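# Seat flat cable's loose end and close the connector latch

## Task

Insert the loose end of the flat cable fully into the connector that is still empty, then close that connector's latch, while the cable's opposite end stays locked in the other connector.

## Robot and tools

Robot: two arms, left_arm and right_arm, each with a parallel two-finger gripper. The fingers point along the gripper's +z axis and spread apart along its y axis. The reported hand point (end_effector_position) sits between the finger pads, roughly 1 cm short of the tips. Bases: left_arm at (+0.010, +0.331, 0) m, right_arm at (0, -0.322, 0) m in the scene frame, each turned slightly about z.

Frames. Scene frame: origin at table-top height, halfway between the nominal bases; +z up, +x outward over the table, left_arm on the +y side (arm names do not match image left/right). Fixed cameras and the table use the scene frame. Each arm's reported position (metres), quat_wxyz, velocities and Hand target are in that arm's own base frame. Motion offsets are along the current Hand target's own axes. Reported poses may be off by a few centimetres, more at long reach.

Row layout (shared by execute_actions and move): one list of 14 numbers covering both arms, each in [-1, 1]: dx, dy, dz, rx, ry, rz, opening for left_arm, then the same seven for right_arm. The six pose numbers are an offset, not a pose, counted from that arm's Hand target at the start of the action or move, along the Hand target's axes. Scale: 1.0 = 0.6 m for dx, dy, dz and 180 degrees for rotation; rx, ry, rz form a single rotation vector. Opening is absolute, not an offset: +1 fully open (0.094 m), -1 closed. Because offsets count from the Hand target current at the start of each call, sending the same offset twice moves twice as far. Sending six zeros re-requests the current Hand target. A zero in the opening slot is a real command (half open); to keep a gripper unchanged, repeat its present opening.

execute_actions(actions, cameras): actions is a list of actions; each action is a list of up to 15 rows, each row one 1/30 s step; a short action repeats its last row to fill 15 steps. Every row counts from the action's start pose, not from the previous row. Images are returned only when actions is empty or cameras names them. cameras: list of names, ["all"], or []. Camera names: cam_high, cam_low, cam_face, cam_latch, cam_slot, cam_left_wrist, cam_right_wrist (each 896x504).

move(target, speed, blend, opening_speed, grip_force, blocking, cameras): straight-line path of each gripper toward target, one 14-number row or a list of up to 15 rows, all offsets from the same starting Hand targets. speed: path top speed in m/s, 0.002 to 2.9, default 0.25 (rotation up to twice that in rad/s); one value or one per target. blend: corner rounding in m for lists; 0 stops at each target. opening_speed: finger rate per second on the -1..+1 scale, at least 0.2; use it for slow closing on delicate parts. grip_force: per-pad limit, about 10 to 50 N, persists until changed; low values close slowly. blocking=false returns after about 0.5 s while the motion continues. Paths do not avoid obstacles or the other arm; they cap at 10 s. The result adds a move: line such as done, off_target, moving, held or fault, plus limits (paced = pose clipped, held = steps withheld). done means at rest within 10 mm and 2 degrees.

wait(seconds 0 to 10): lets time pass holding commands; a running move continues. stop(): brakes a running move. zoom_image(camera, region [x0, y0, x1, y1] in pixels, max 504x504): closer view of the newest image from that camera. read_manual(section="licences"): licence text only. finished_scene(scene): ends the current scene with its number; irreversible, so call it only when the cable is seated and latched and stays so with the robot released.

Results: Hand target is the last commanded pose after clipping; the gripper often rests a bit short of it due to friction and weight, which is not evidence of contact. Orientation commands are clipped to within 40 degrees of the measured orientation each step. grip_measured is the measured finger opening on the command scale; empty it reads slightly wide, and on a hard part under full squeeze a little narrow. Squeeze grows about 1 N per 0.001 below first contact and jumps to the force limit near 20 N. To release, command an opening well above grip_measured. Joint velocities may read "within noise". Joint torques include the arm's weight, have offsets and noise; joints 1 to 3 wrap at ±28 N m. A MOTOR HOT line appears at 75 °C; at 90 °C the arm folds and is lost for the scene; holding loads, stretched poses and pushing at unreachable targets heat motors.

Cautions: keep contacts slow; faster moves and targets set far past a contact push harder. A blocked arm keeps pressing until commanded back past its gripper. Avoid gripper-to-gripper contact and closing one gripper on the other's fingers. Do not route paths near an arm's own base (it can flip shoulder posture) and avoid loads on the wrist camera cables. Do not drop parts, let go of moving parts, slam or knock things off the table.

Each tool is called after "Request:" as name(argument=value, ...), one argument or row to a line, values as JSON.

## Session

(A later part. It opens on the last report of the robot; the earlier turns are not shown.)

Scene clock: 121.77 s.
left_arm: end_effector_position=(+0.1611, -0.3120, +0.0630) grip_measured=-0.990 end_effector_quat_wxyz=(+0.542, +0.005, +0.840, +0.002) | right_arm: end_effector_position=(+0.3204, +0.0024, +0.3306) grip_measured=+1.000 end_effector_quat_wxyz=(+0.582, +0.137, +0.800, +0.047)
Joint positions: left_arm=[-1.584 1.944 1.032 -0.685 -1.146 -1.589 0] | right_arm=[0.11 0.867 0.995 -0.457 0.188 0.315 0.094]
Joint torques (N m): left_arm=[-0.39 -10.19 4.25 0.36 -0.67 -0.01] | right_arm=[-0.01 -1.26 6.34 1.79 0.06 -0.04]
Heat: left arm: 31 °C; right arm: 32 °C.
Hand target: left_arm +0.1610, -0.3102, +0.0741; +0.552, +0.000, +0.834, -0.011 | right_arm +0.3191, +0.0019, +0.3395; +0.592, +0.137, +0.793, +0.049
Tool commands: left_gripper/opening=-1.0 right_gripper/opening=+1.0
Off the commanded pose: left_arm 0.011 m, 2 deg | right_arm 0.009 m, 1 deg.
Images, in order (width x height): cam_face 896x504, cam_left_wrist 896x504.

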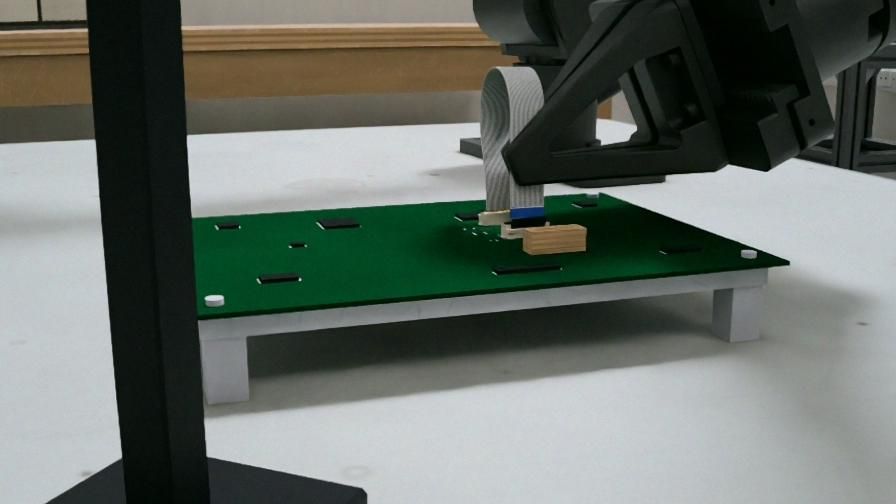

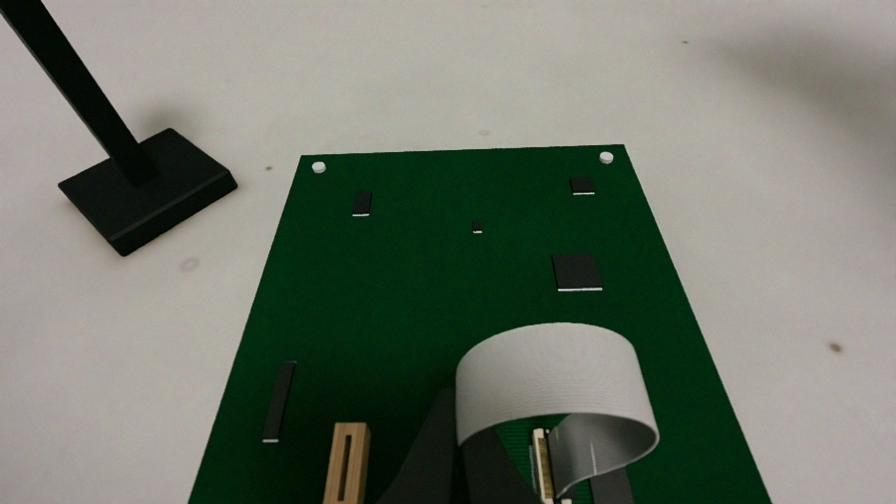

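Request:
move(
  target=[-0.0039,0.0053,0.009,-0.0056,-0.0001,-0.0024,-1,0,0,0,0,0,0,1],
  speed=0.03,
  cameras=["cam_latch","cam_slot","cam_face"],
)

Request:
zoom_image(
  camera="cam_latch",
  region=[330, 140, 370, 190],
)

Request:
zoom_image(
  camera="cam_slot",
  region=[370, 220, 540, 390],
)

Request:
zoom_image(
  camera="cam_face",
  region=[470, 180, 600, 265],
)

Scene clock: 126.87 s.
left_arm: end_effector_position=(+0.1635, -0.3106, +0.0629) grip_measured=-0.990 end_effector_quat_wxyz=(+0.542, +0.002, +0.841, +0.004) | right_arm: end_effector_position=(+0.3204, +0.0024, +0.3306) grip_measured=+1.000 end_effector_quat_wxyz=(+0.582, +0.137, +0.800, +0.047)
Joint positions: left_arm=[-1.576 1.944 1.032 -0.685 -1.145 -1.589 0] | right_arm=[0.11 0.867 0.995 -0.457 0.188 0.315 0.094]
Joint torques (N m): left_arm=[0.54 -10.15 4.12 0.35 -0.74 -0.05] | right_arm=[-0.01 -1.28 6.31 1.8 0.05 -0.04]
Heat: left arm: 31 °C; right arm: 33 °C.
Hand target: left_arm +0.1669, -0.3071, +0.0741; +0.552, -0.008, +0.834, -0.006 | right_arm +0.3191, +0.0019, +0.3395; +0.592, +0.137, +0.793, +0.049
Off the commanded pose: left_arm 0.012 m, 2 deg | right_arm 0.009 m, 1 deg.
move: off_target (left_arm)
Images, in order (width x height): cam_face 896x504, cam_latch 896x504, cam_slot 896x504.

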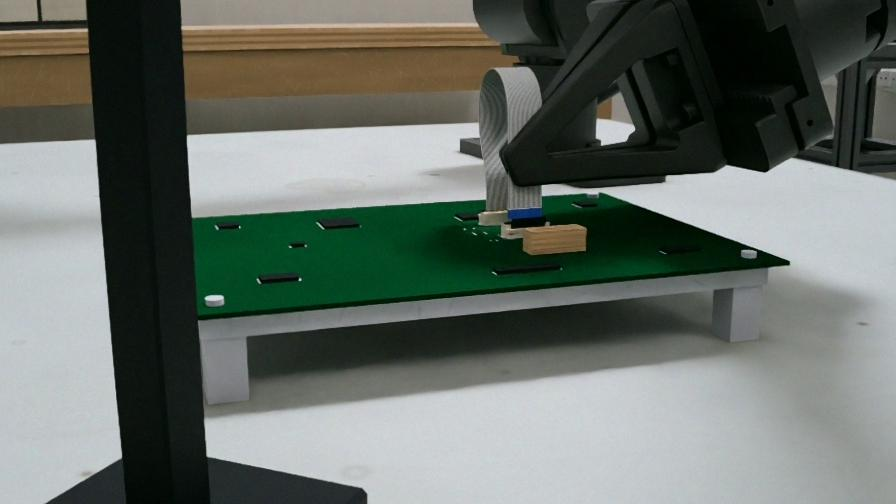

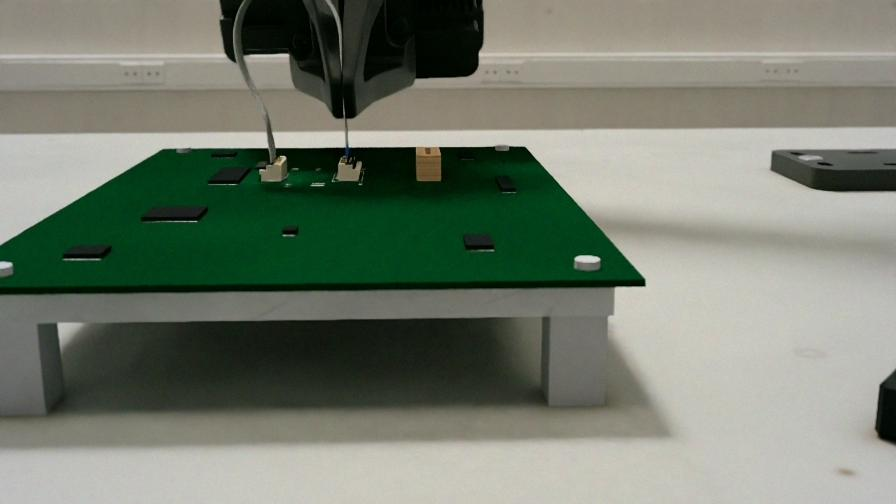

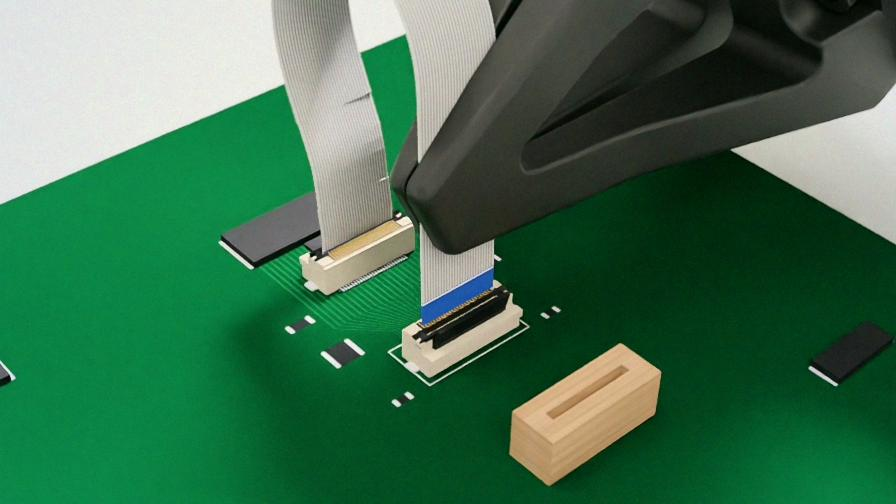

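Scaled by 10.080 from the camera's 896x504 image, which has a finer 1280x720 frame.

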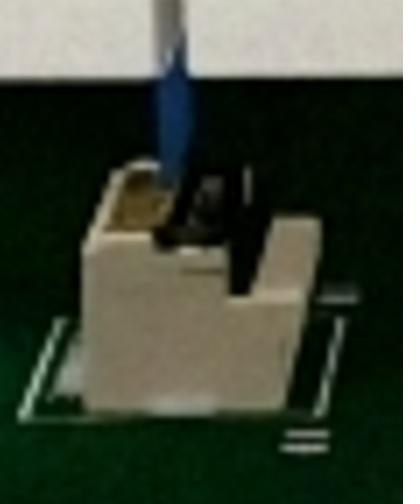

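Scaled by 2.965 from the camera's 896x504 image, which has a finer 1280x720 frame.

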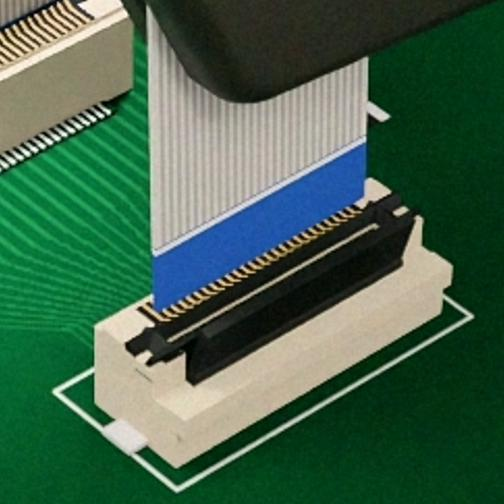

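Scaled by 3.877 from the camera's 896x504 image, which has a finer 1280x720 frame.

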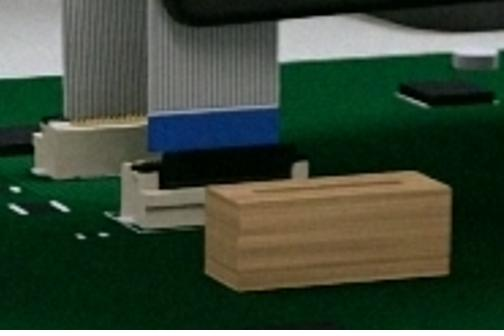

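Request:
zoom_image(
  camera="cam_slot",
  region=[400, 265, 520, 350],
)

Request:
zoom_image(
  camera="cam_slot",
  region=[295, 200, 415, 285],
)

Scaled by 4.200 from the camera's 896x504 image, which has a finer 1280x720 frame.

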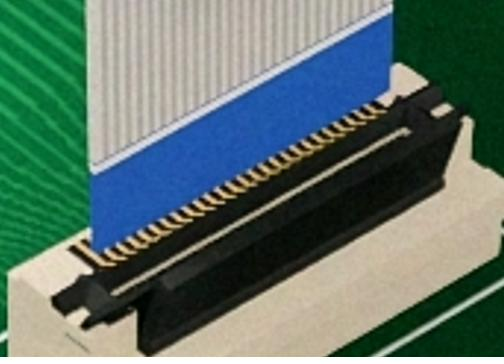

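Scaled by 4.200 from the camera's 896x504 image, which has a finer 1280x720 frame.

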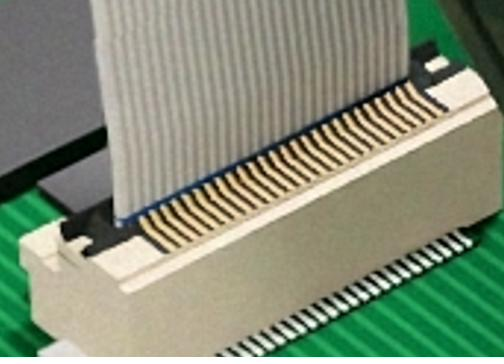

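Request:
move(
  target=[0.0036,-0.0046,-0.0081,0.005,0.0001,0.0021,-1,0,0,0,0,0,0,1],
  speed=0.03,
  cameras=["cam_slot"],
)

Request:
zoom_image(
  camera="cam_slot",
  region=[370, 220, 540, 390],
)

Scene clock: 137.40 s.
left_arm: end_effector_position=(+0.1615, -0.3117, +0.0628) grip_measured=-0.990 end_effector_quat_wxyz=(+0.542, +0.004, +0.841, +0.003) | right_arm: end_effector_position=(+0.3204, +0.0024, +0.3306) grip_measured=+1.000 end_effector_quat_wxyz=(+0.582, +0.137, +0.800, +0.047)
Joint positions: left_arm=[-1.583 1.944 1.032 -0.685 -1.144 -1.589 0] | right_arm=[0.11 0.867 0.995 -0.457 0.188 0.315 0.094]
Joint torques (N m): left_arm=[-0.38 -10.22 4.15 0.3 -0.72 -0.04] | right_arm=[0.01 -1.25 6.32 1.8 0.06 -0.04]
Heat: left arm: 32 °C; right arm: 33 °C.
Hand target: left_arm +0.1615, -0.3099, +0.0741; +0.552, -0.001, +0.834, -0.011 | right_arm +0.3191, +0.0019, +0.3395; +0.592, +0.137, +0.793, +0.049
Off the commanded pose: left_arm 0.011 m, 2 deg | right_arm 0.009 m, 1 deg.
move: off_target (left_arm)
Images, in order (width x height): cam_slot 896x504.

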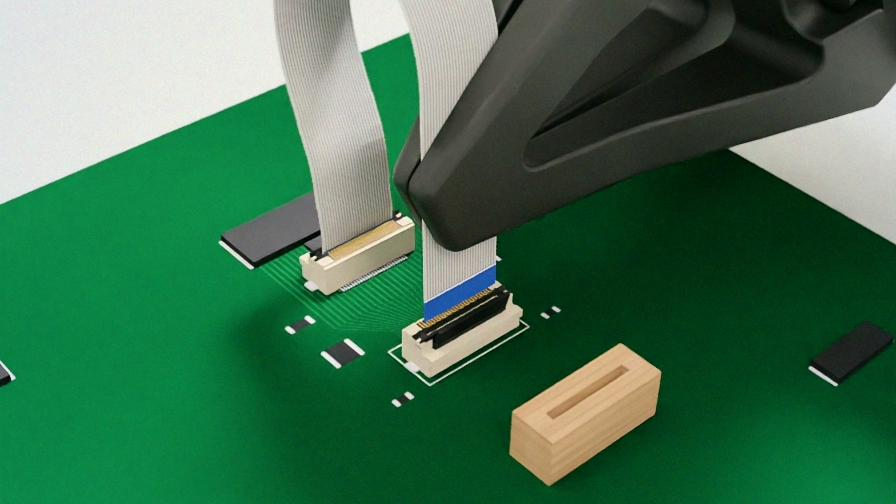

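Scaled by 2.965 from the camera's 896x504 image, which has a finer 1280x720 frame.

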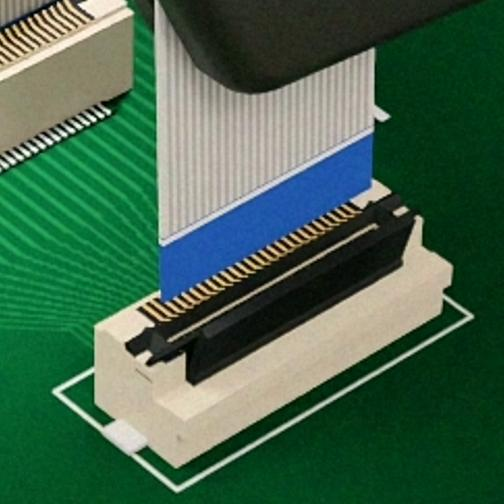

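Request:
move(
  target=[0.0276,0.0063,0.0116,-0.0077,0.0002,0.0182,-1,0,0,0,0,0,0,1],
  speed=0.03,
  cameras=["cam_slot","cam_latch"],
)

Request:
zoom_image(
  camera="cam_slot",
  region=[370, 220, 540, 390],
)

Request:
zoom_image(
  camera="cam_latch",
  region=[330, 140, 370, 190],
)

Scene clock: 140.43 s.
left_arm: end_effector_position=(+0.1615, -0.3117, +0.0628) grip_measured=-0.990 end_effector_quat_wxyz=(+0.542, +0.004, +0.841, +0.003) | right_arm: end_effector_position=(+0.3204, +0.0024, +0.3306) grip_measured=+1.000 end_effector_quat_wxyz=(+0.582, +0.137, +0.800, +0.047)
Joint positions: left_arm=[-1.583 1.944 1.032 -0.685 -1.144 -1.589 0] | right_arm=[0.11 0.867 0.995 -0.457 0.188 0.315 0.094]
Joint torques (N m): left_arm=[-0.58 -5.74 4.04 0.36 -0.72 0] | right_arm=[0.01 -1.28 6.3 1.8 0.05 -0.04]
Heat: left arm: 32 °C; right arm: 33 °C.
Hand target: left_arm +0.1615, -0.3065, +0.0560; +0.552, +0.016, +0.834, +0.015 | right_arm +0.3191, +0.0019, +0.3395; +0.592, +0.137, +0.793, +0.049
Off the commanded pose: left_arm 0.009 m, 2 deg | right_arm 0.009 m, 1 deg.
move: done
Images, in order (width x height): cam_latch 896x504, cam_slot 896x504.

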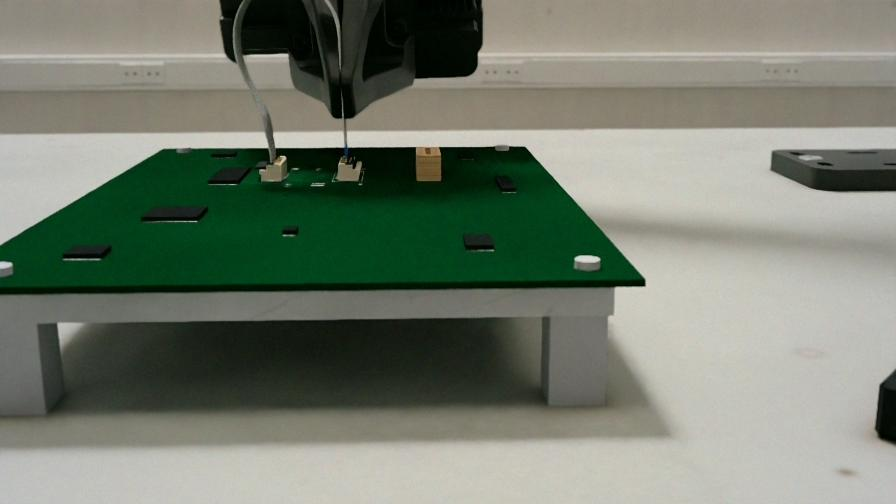

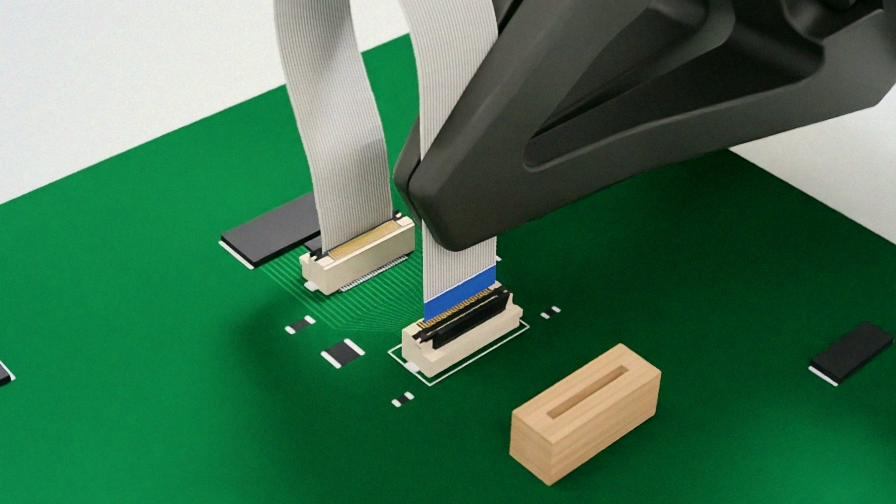

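Scaled by 2.965 from the camera's 896x504 image, which has a finer 1280x720 frame.

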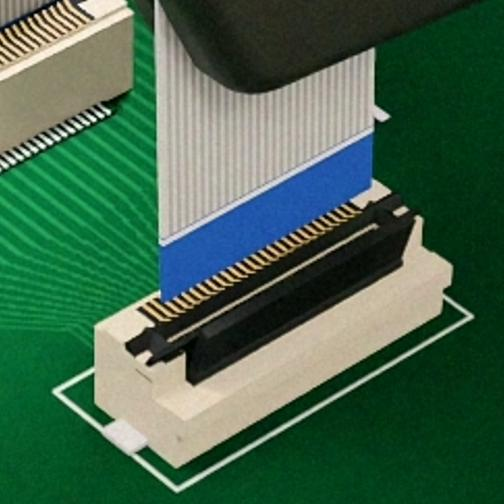

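Scaled by 10.080 from the camera's 896x504 image, which has a finer 1280x720 frame.

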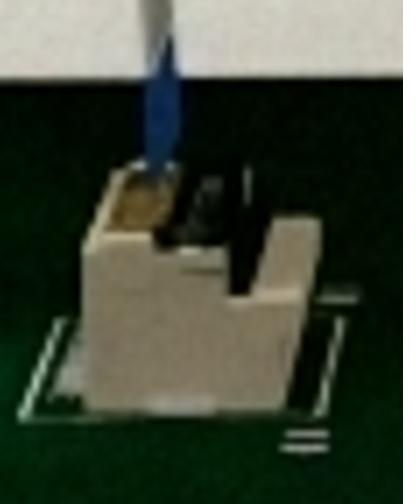

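Request:
move(
  target=[0.0034,0.0016,0.0014,-0.0011,0,0.0025,-1,0,0,0,0,0,0,1],
  speed=0.03,
  cameras=["cam_slot","cam_latch"],
)

Request:
zoom_image(
  camera="cam_slot",
  region=[370, 220, 540, 390],
)

Request:
zoom_image(
  camera="cam_latch",
  region=[330, 140, 370, 190],
)

Scene clock: 142.93 s.
left_arm: end_effector_position=(+0.1616, -0.3096, +0.0601) grip_measured=-0.990 end_effector_quat_wxyz=(+0.542, +0.007, +0.840, +0.007) | right_arm: end_effector_position=(+0.3204, +0.0024, +0.3306) grip_measured=+1.000 end_effector_quat_wxyz=(+0.582, +0.137, +0.800, +0.047)
Joint positions: left_arm=[-1.583 1.949 1.026 -0.684 -1.146 -1.589 0] | right_arm=[0.11 0.867 0.995 -0.457 0.188 0.315 0.094]
Joint torques (N m): left_arm=[-0.65 -5.82 4.4 0.35 -0.63 0] | right_arm=[-0.01 -1.26 6.31 1.8 0.06 -0.04]
Heat: left arm: 32 °C; right arm: 33 °C.
Hand target: left_arm +0.1615, -0.3053, +0.0538; +0.552, +0.019, +0.834, +0.019 | right_arm +0.3191, +0.0019, +0.3395; +0.592, +0.137, +0.793, +0.049
Off the commanded pose: left_arm 0.008 m, 2 deg | right_arm 0.009 m, 1 deg.
move: done
Images, in order (width x height): cam_latch 896x504, cam_slot 896x504.

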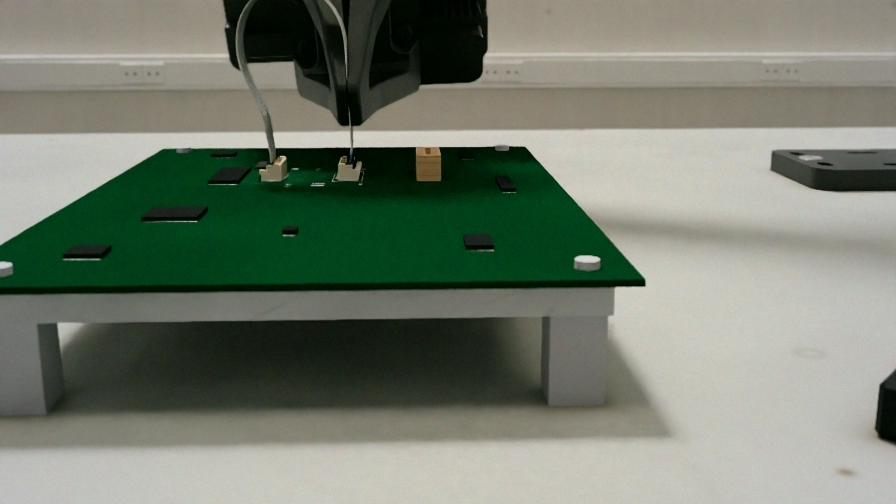

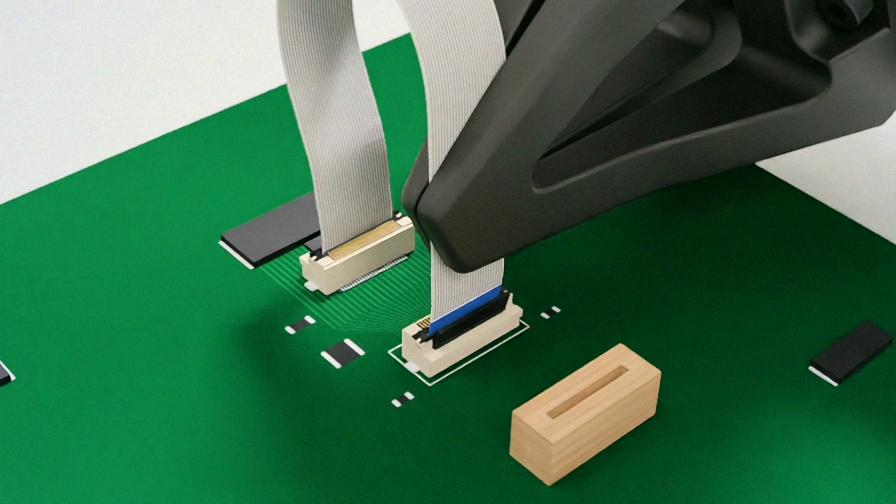

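Scaled by 2.965 from the camera's 896x504 image, which has a finer 1280x720 frame.

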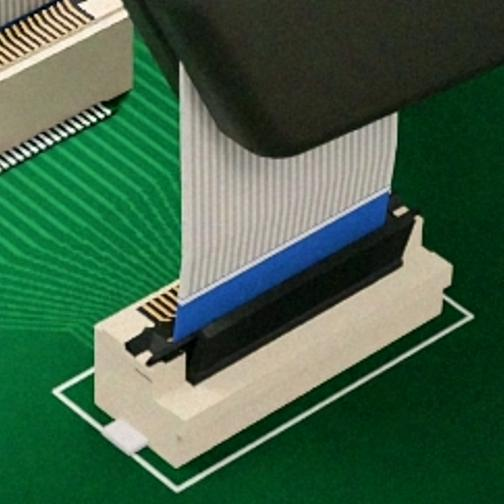

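Scaled by 10.080 from the camera's 896x504 image, which has a finer 1280x720 frame.

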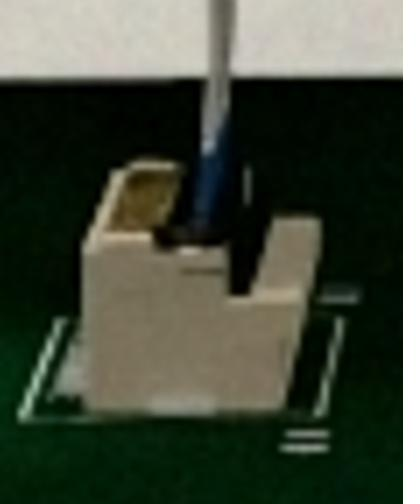

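Request:
move(
  target=[0.0037,-0.0025,0.0016,0.0005,0,-0.0012,-1,0,0,0,0,0,0,1],
  speed=0.03,
  cameras=["cam_slot","cam_latch"],
)

Request:
zoom_image(
  camera="cam_slot",
  region=[370, 220, 540, 390],
)

Request:
zoom_image(
  camera="cam_latch",
  region=[330, 140, 370, 190],
)

Scene clock: 146.50 s.
left_arm: end_effector_position=(+0.1616, -0.3103, +0.0575) grip_measured=-0.990 end_effector_quat_wxyz=(+0.542, +0.007, +0.840, +0.007) | right_arm: end_effector_position=(+0.3204, +0.0024, +0.3306) grip_measured=+1.000 end_effector_quat_wxyz=(+0.582, +0.137, +0.800, +0.047)
Joint positions: left_arm=[-1.583 1.959 1.026 -0.675 -1.146 -1.589 0] | right_arm=[0.11 0.867 0.995 -0.457 0.188 0.315 0.094]
Joint torques (N m): left_arm=[-0.55 -5.98 4.3 0.4 -0.68 -0.02] | right_arm=[-0.01 -1.26 6.31 1.8 0.05 -0.04]
Heat: left arm: 32 °C; right arm: 33 °C.
Hand target: left_arm +0.1615, -0.3067, +0.0514; +0.552, +0.017, +0.834, +0.017 | right_arm +0.3191, +0.0019, +0.3395; +0.592, +0.137, +0.793, +0.049
Off the commanded pose: left_arm 0.007 m, 2 deg | right_arm 0.009 m, 1 deg.
move: done
Images, in order (width x height): cam_latch 896x504, cam_slot 896x504.

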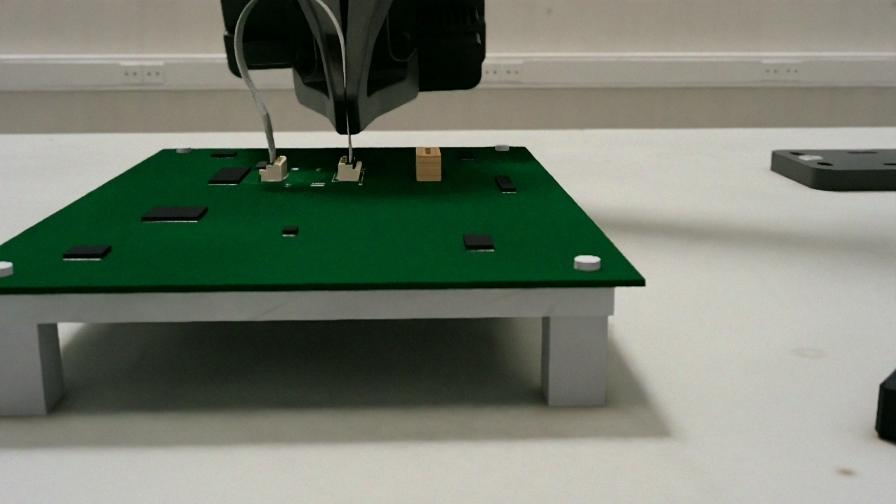

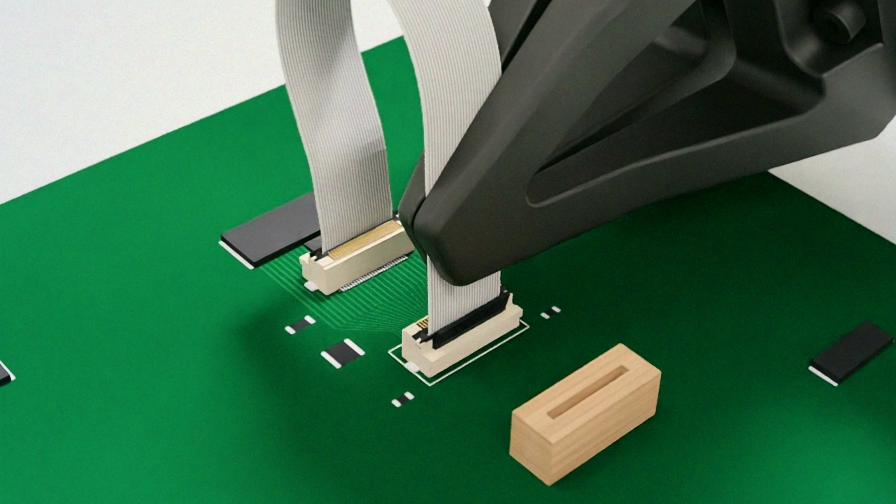

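Scaled by 2.965 from the camera's 896x504 image, which has a finer 1280x720 frame.

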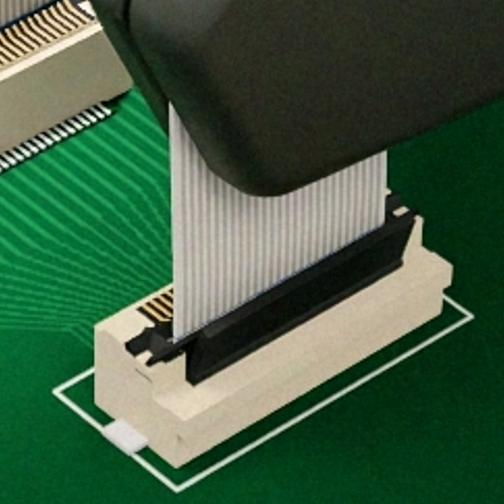

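Scaled by 10.080 from the camera's 896x504 image, which has a finer 1280x720 frame.

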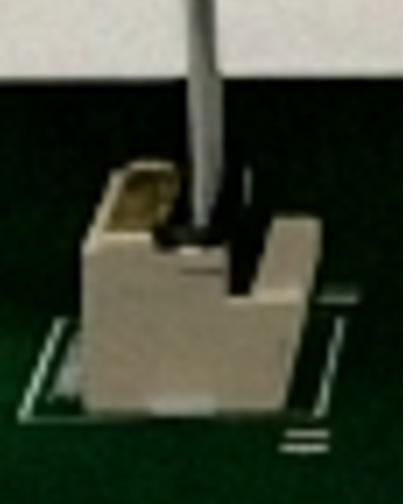

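Request:
move(
  target=[0.0035,-0.0002,0.0015,-0.0006,0,0.0015,-1,0,0,0,0,0,0,1],
  speed=0.03,
  cameras=["cam_slot","cam_latch"],
)

Request:
zoom_image(
  camera="cam_slot",
  region=[370, 220, 540, 390],
)

Request:
zoom_image(
  camera="cam_latch",
  region=[310, 110, 390, 200],
)

Scene clock: 148.97 s.
left_arm: end_effector_position=(+0.1621, -0.3103, +0.0574) grip_measured=-0.990 end_effector_quat_wxyz=(+0.545, +0.008, +0.838, +0.009) | right_arm: end_effector_position=(+0.3204, +0.0024, +0.3306) grip_measured=+1.000 end_effector_quat_wxyz=(+0.582, +0.137, +0.800, +0.047)
Joint positions: left_arm=[-1.583 1.963 1.026 -0.674 -1.153 -1.589 0] | right_arm=[0.11 0.867 0.995 -0.457 0.188 0.315 0.094]
Joint torques (N m): left_arm=[-0.55 -5.75 4.38 0.36 -0.62 -0.02] | right_arm=[0.01 -1.28 6.32 1.8 0.06 -0.04]
Heat: left arm: 32 °C; right arm: 33 °C.
Hand target: left_arm +0.1615, -0.3068, +0.0491; +0.552, +0.019, +0.834, +0.019 | right_arm +0.3191, +0.0019, +0.3395; +0.592, +0.137, +0.793, +0.049
Off the commanded pose: left_arm 0.009 m, 2 deg | right_arm 0.009 m, 1 deg.
move: done
Images, in order (width x height): cam_latch 896x504, cam_slot 896x504.

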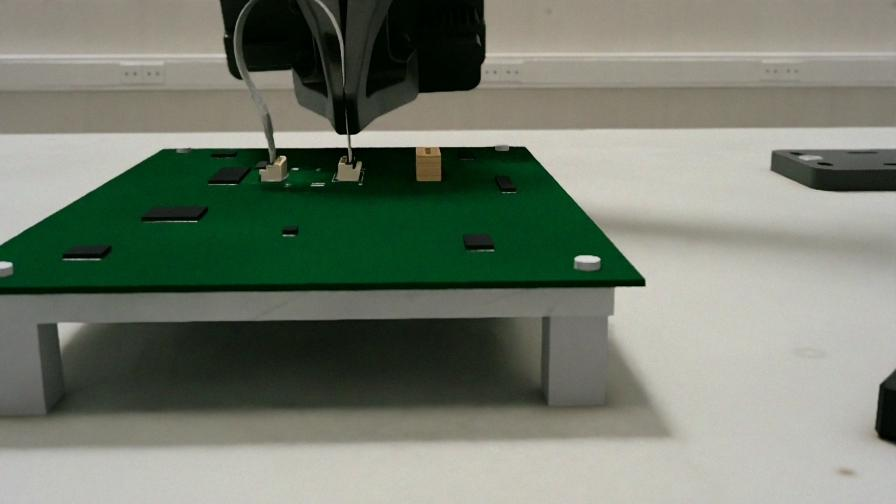

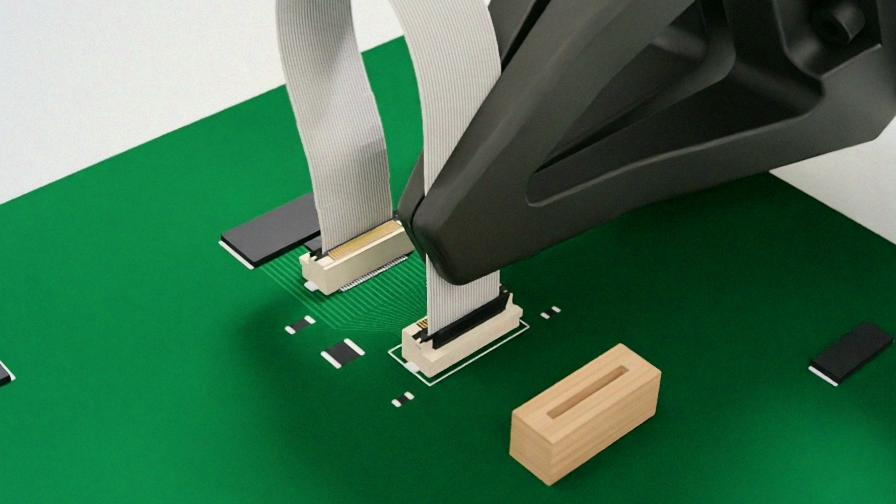

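Scaled by 2.965 from the camera's 896x504 image, which has a finer 1280x720 frame.

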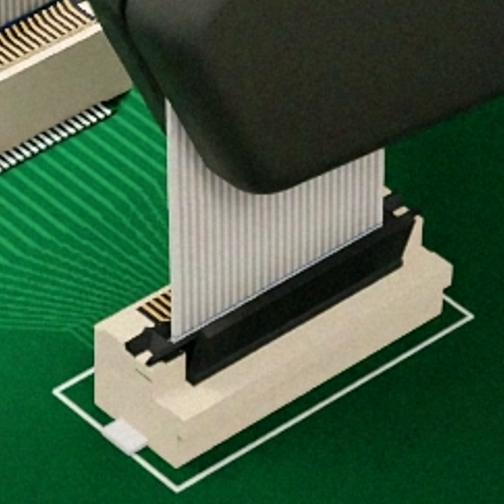

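Scaled by 5.600 from the camera's 896x504 image, which has a finer 1280x720 frame.

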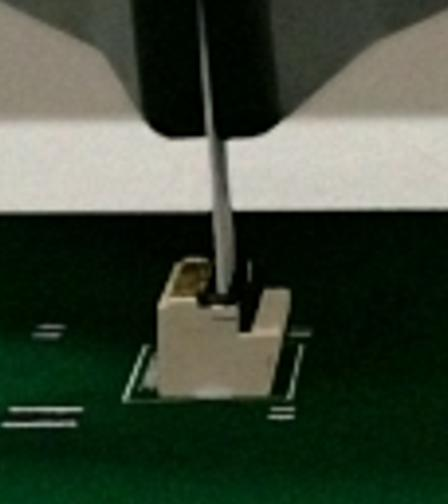

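Request:
move(
  target=[0.0035,-0.0002,0.0015,-0.0006,0,0.0015,-1,0,0,0,0,0,0,1],
  speed=0.03,
  cameras=["cam_slot","cam_latch"],
)

Request:
zoom_image(
  camera="cam_slot",
  region=[400, 265, 520, 350],
)

Scene clock: 151.00 s.
left_arm: end_effector_position=(+0.1628, -0.3100, +0.0572) grip_measured=-0.990 end_effector_quat_wxyz=(+0.549, +0.010, +0.836, +0.011) | right_arm: end_effector_position=(+0.3204, +0.0024, +0.3306) grip_measured=+1.000 end_effector_quat_wxyz=(+0.582, +0.137, +0.800, +0.047)
Joint positions: left_arm=[-1.583 1.969 1.026 -0.673 -1.162 -1.589 0] | right_arm=[0.11 0.867 0.995 -0.457 0.188 0.315 0.094]
Joint torques (N m): left_arm=[-0.36 -5.52 4.48 0.39 -0.54 0.01] | right_arm=[-0.01 -1.26 6.32 1.8 0.06 -0.03]
Heat: left arm: 32 °C; right arm: 33 °C.
Hand target: left_arm +0.1615, -0.3068, +0.0468; +0.552, +0.020, +0.834, +0.021 | right_arm +0.3191, +0.0019, +0.3395; +0.592, +0.137, +0.793, +0.049
Off the commanded pose: left_arm 0.011 m, 2 deg | right_arm 0.009 m, 1 deg.
move: off_target (left_arm)
Images, in order (width x height): cam_latch 896x504, cam_slot 896x504.

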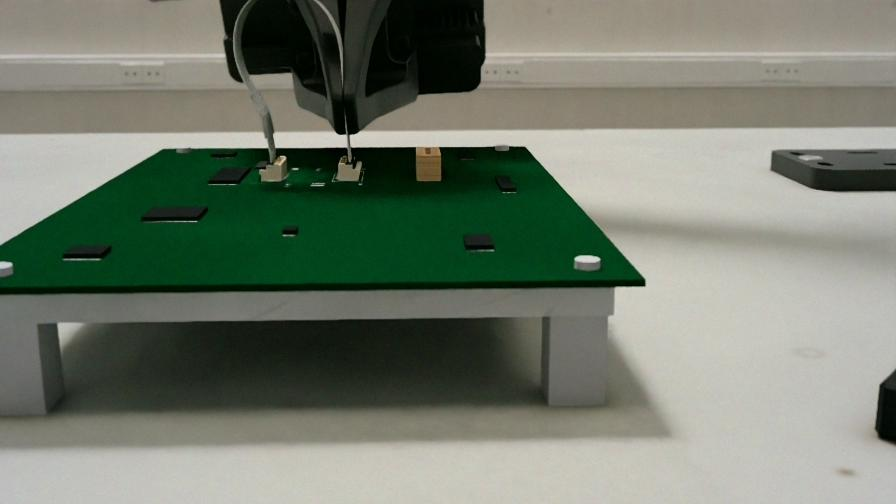

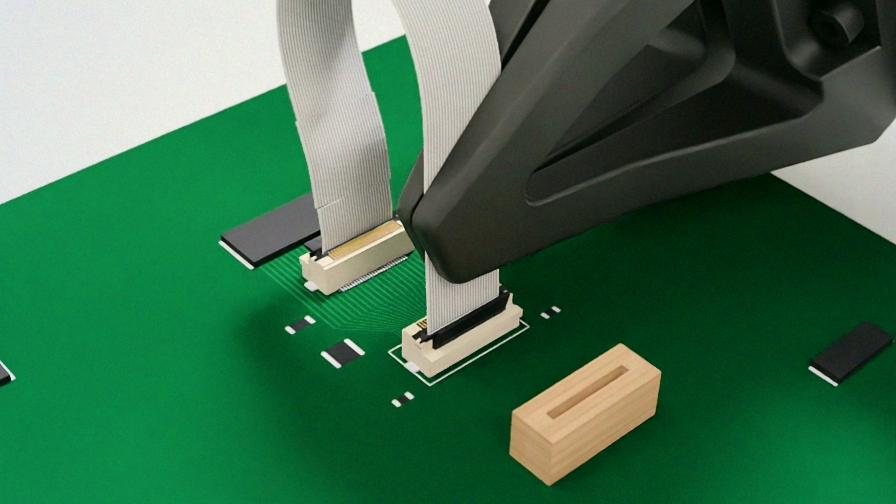

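Scaled by 4.200 from the camera's 896x504 image, which has a finer 1280x720 frame.

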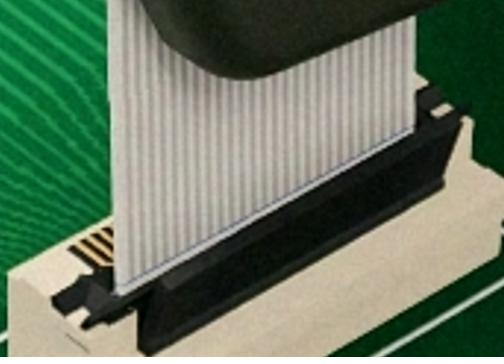

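Request:
move(
  target=[
    [-0.0171,-0.0043,-0.0049,0.0037,-0.0001,-0.0088,-1,0,0,0,0,0,0,1],
    [-0.0171,-0.0043,-0.0049,0.0037,-0.0001,-0.0088,-0.8,0,0,0,0,0,0,1],
  ],
  speed=0.03,
  opening_speed=0.3,
  cameras=["cam_slot","cam_latch"],
)

Request:
zoom_image(
  camera="cam_slot",
  region=[370, 220, 540, 390],
)

Request:
zoom_image(
  camera="cam_latch",
  region=[310, 110, 390, 200],
)

Scene clock: 154.87 s.
left_arm: end_effector_position=(+0.1615, -0.3105, +0.0543) grip_measured=-0.802 end_effector_quat_wxyz=(+0.542, +0.010, +0.840, +0.010) | right_arm: end_effector_position=(+0.3204, +0.0024, +0.3306) grip_measured=+1.000 end_effector_quat_wxyz=(+0.582, +0.137, +0.800, +0.047)
Joint positions: left_arm=[-1.583 1.969 1.026 -0.669 -1.145 -1.586 0.009] | right_arm=[0.11 0.867 0.995 -0.457 0.188 0.315 0.094]
Joint torques (N m): left_arm=[-0.1 -7.69 4.93 0.36 -0.72 0.06] | right_arm=[-0.02 -1.28 6.3 1.8 0.05 -0.04]
Heat: left arm: 31 °C; right arm: 33 °C.
Hand target: left_arm +0.1628, -0.3099, +0.0572; +0.552, +0.012, +0.834, +0.009 | right_arm +0.3191, +0.0019, +0.3395; +0.592, +0.137, +0.793, +0.049
Off the commanded pose: left_arm 0.003 m, 1 deg | right_arm 0.009 m, 1 deg.
move: done
Images, in order (width x height): cam_latch 896x504, cam_slot 896x504.

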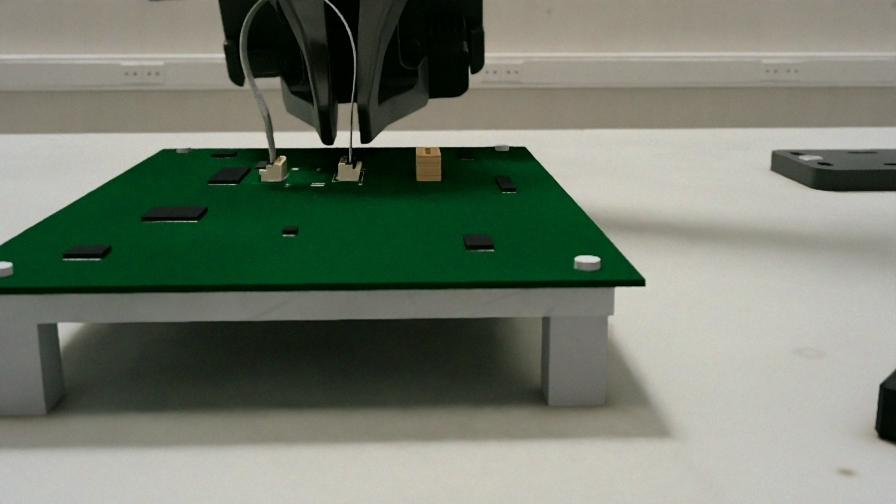

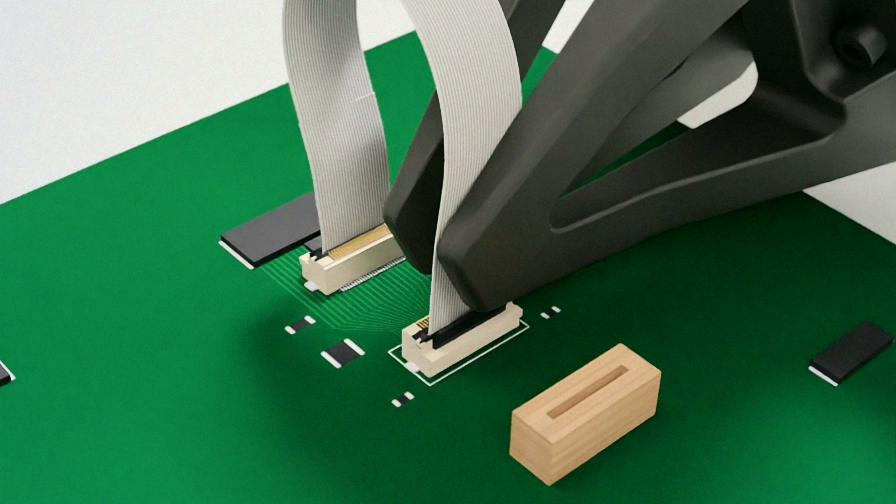

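Scaled by 2.965 from the camera's 896x504 image, which has a finer 1280x720 frame.

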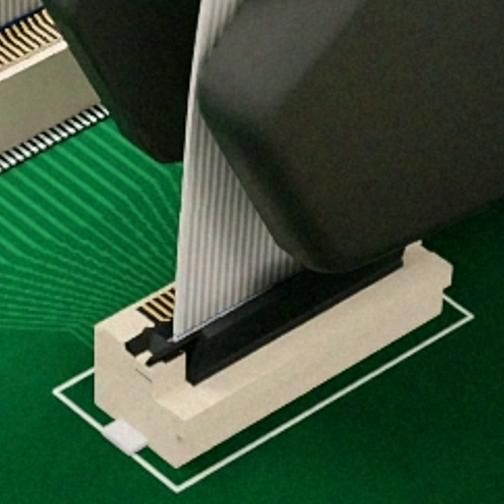

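Scaled by 5.600 from the camera's 896x504 image, which has a finer 1280x720 frame.

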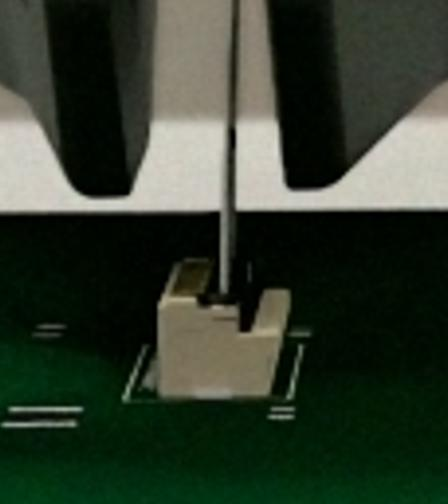

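Request:
move(
  target=[0.0102,-0.0037,0.0044,-0.0001,0,0.0003,-0.8,0,0,0,0,0,0,1],
  speed=0.03,
  cameras=["cam_slot","cam_latch"],
)

Request:
zoom_image(
  camera="cam_latch",
  region=[310, 110, 390, 200],
)

Request:
zoom_image(
  camera="cam_slot",
  region=[370, 220, 540, 390],
)

Scene clock: 158.77 s.
left_arm: end_effector_position=(+0.1615, -0.3137, +0.0542) grip_measured=-0.802 end_effector_quat_wxyz=(+0.542, +0.004, +0.840, +0.001) | right_arm: end_effector_position=(+0.3204, +0.0024, +0.3306) grip_measured=+1.000 end_effector_quat_wxyz=(+0.582, +0.137, +0.800, +0.047)
Joint positions: left_arm=[-1.583 1.969 1.026 -0.647 -1.145 -1.586 0.009] | right_arm=[0.11 0.867 0.995 -0.457 0.188 0.315 0.094]
Joint torques (N m): left_arm=[-0.08 -6.19 4.96 0.34 -0.7 0.05] | right_arm=[0.01 -1.28 6.31 1.8 0.05 -0.04]
Heat: left arm: 31 °C; right arm: 33 °C.
Hand target: left_arm +0.1628, -0.3120, +0.0505; +0.552, +0.012, +0.834, +0.009 | right_arm +0.3191, +0.0019, +0.3395; +0.592, +0.137, +0.793, +0.049
Off the commanded pose: left_arm 0.004 m, 2 deg | right_arm 0.009 m, 1 deg.
move: done
Images, in order (width x height): cam_latch 896x504, cam_slot 896x504.

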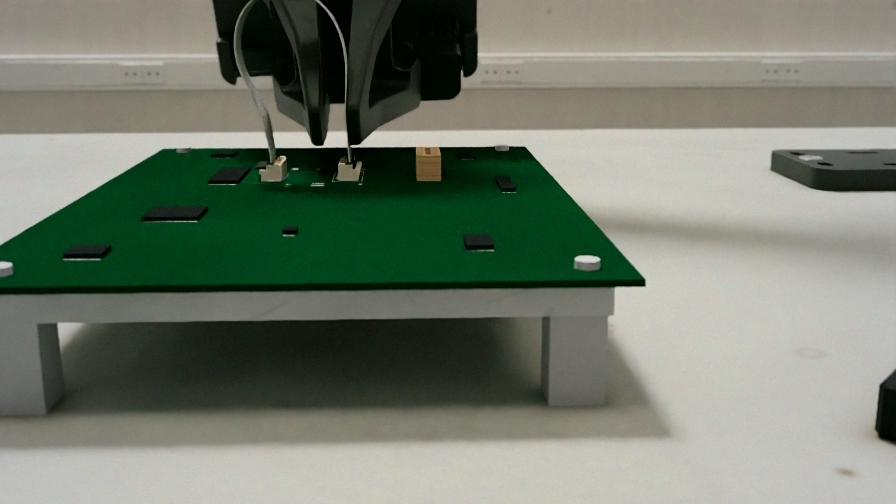

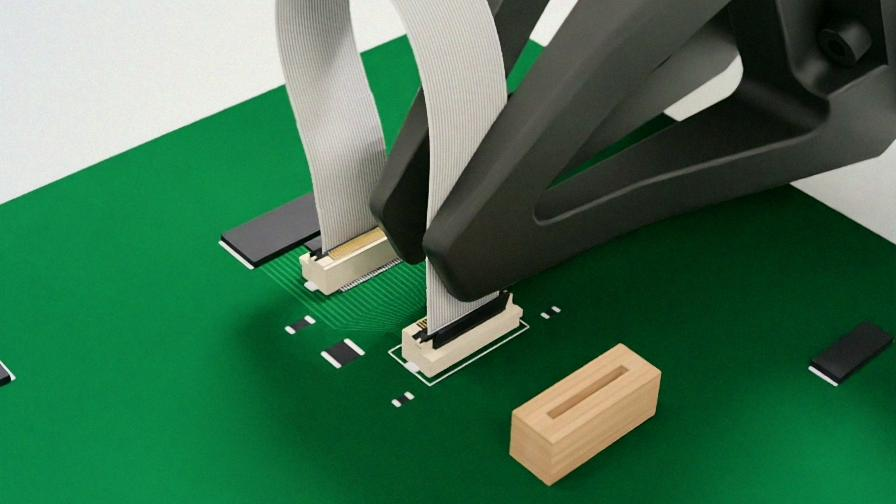

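Scaled by 5.600 from the camera's 896x504 image, which has a finer 1280x720 frame.

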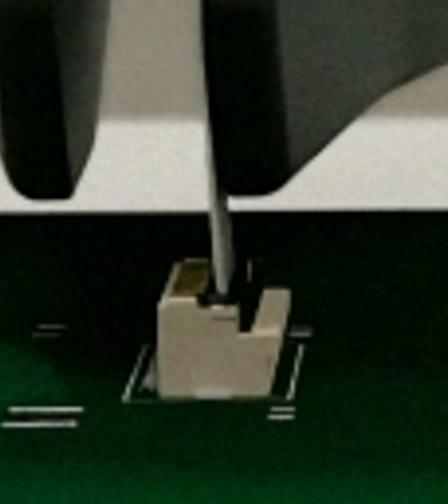

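Scaled by 2.965 from the camera's 896x504 image, which has a finer 1280x720 frame.

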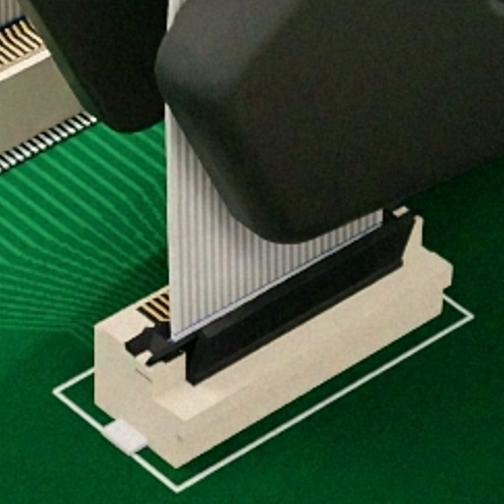

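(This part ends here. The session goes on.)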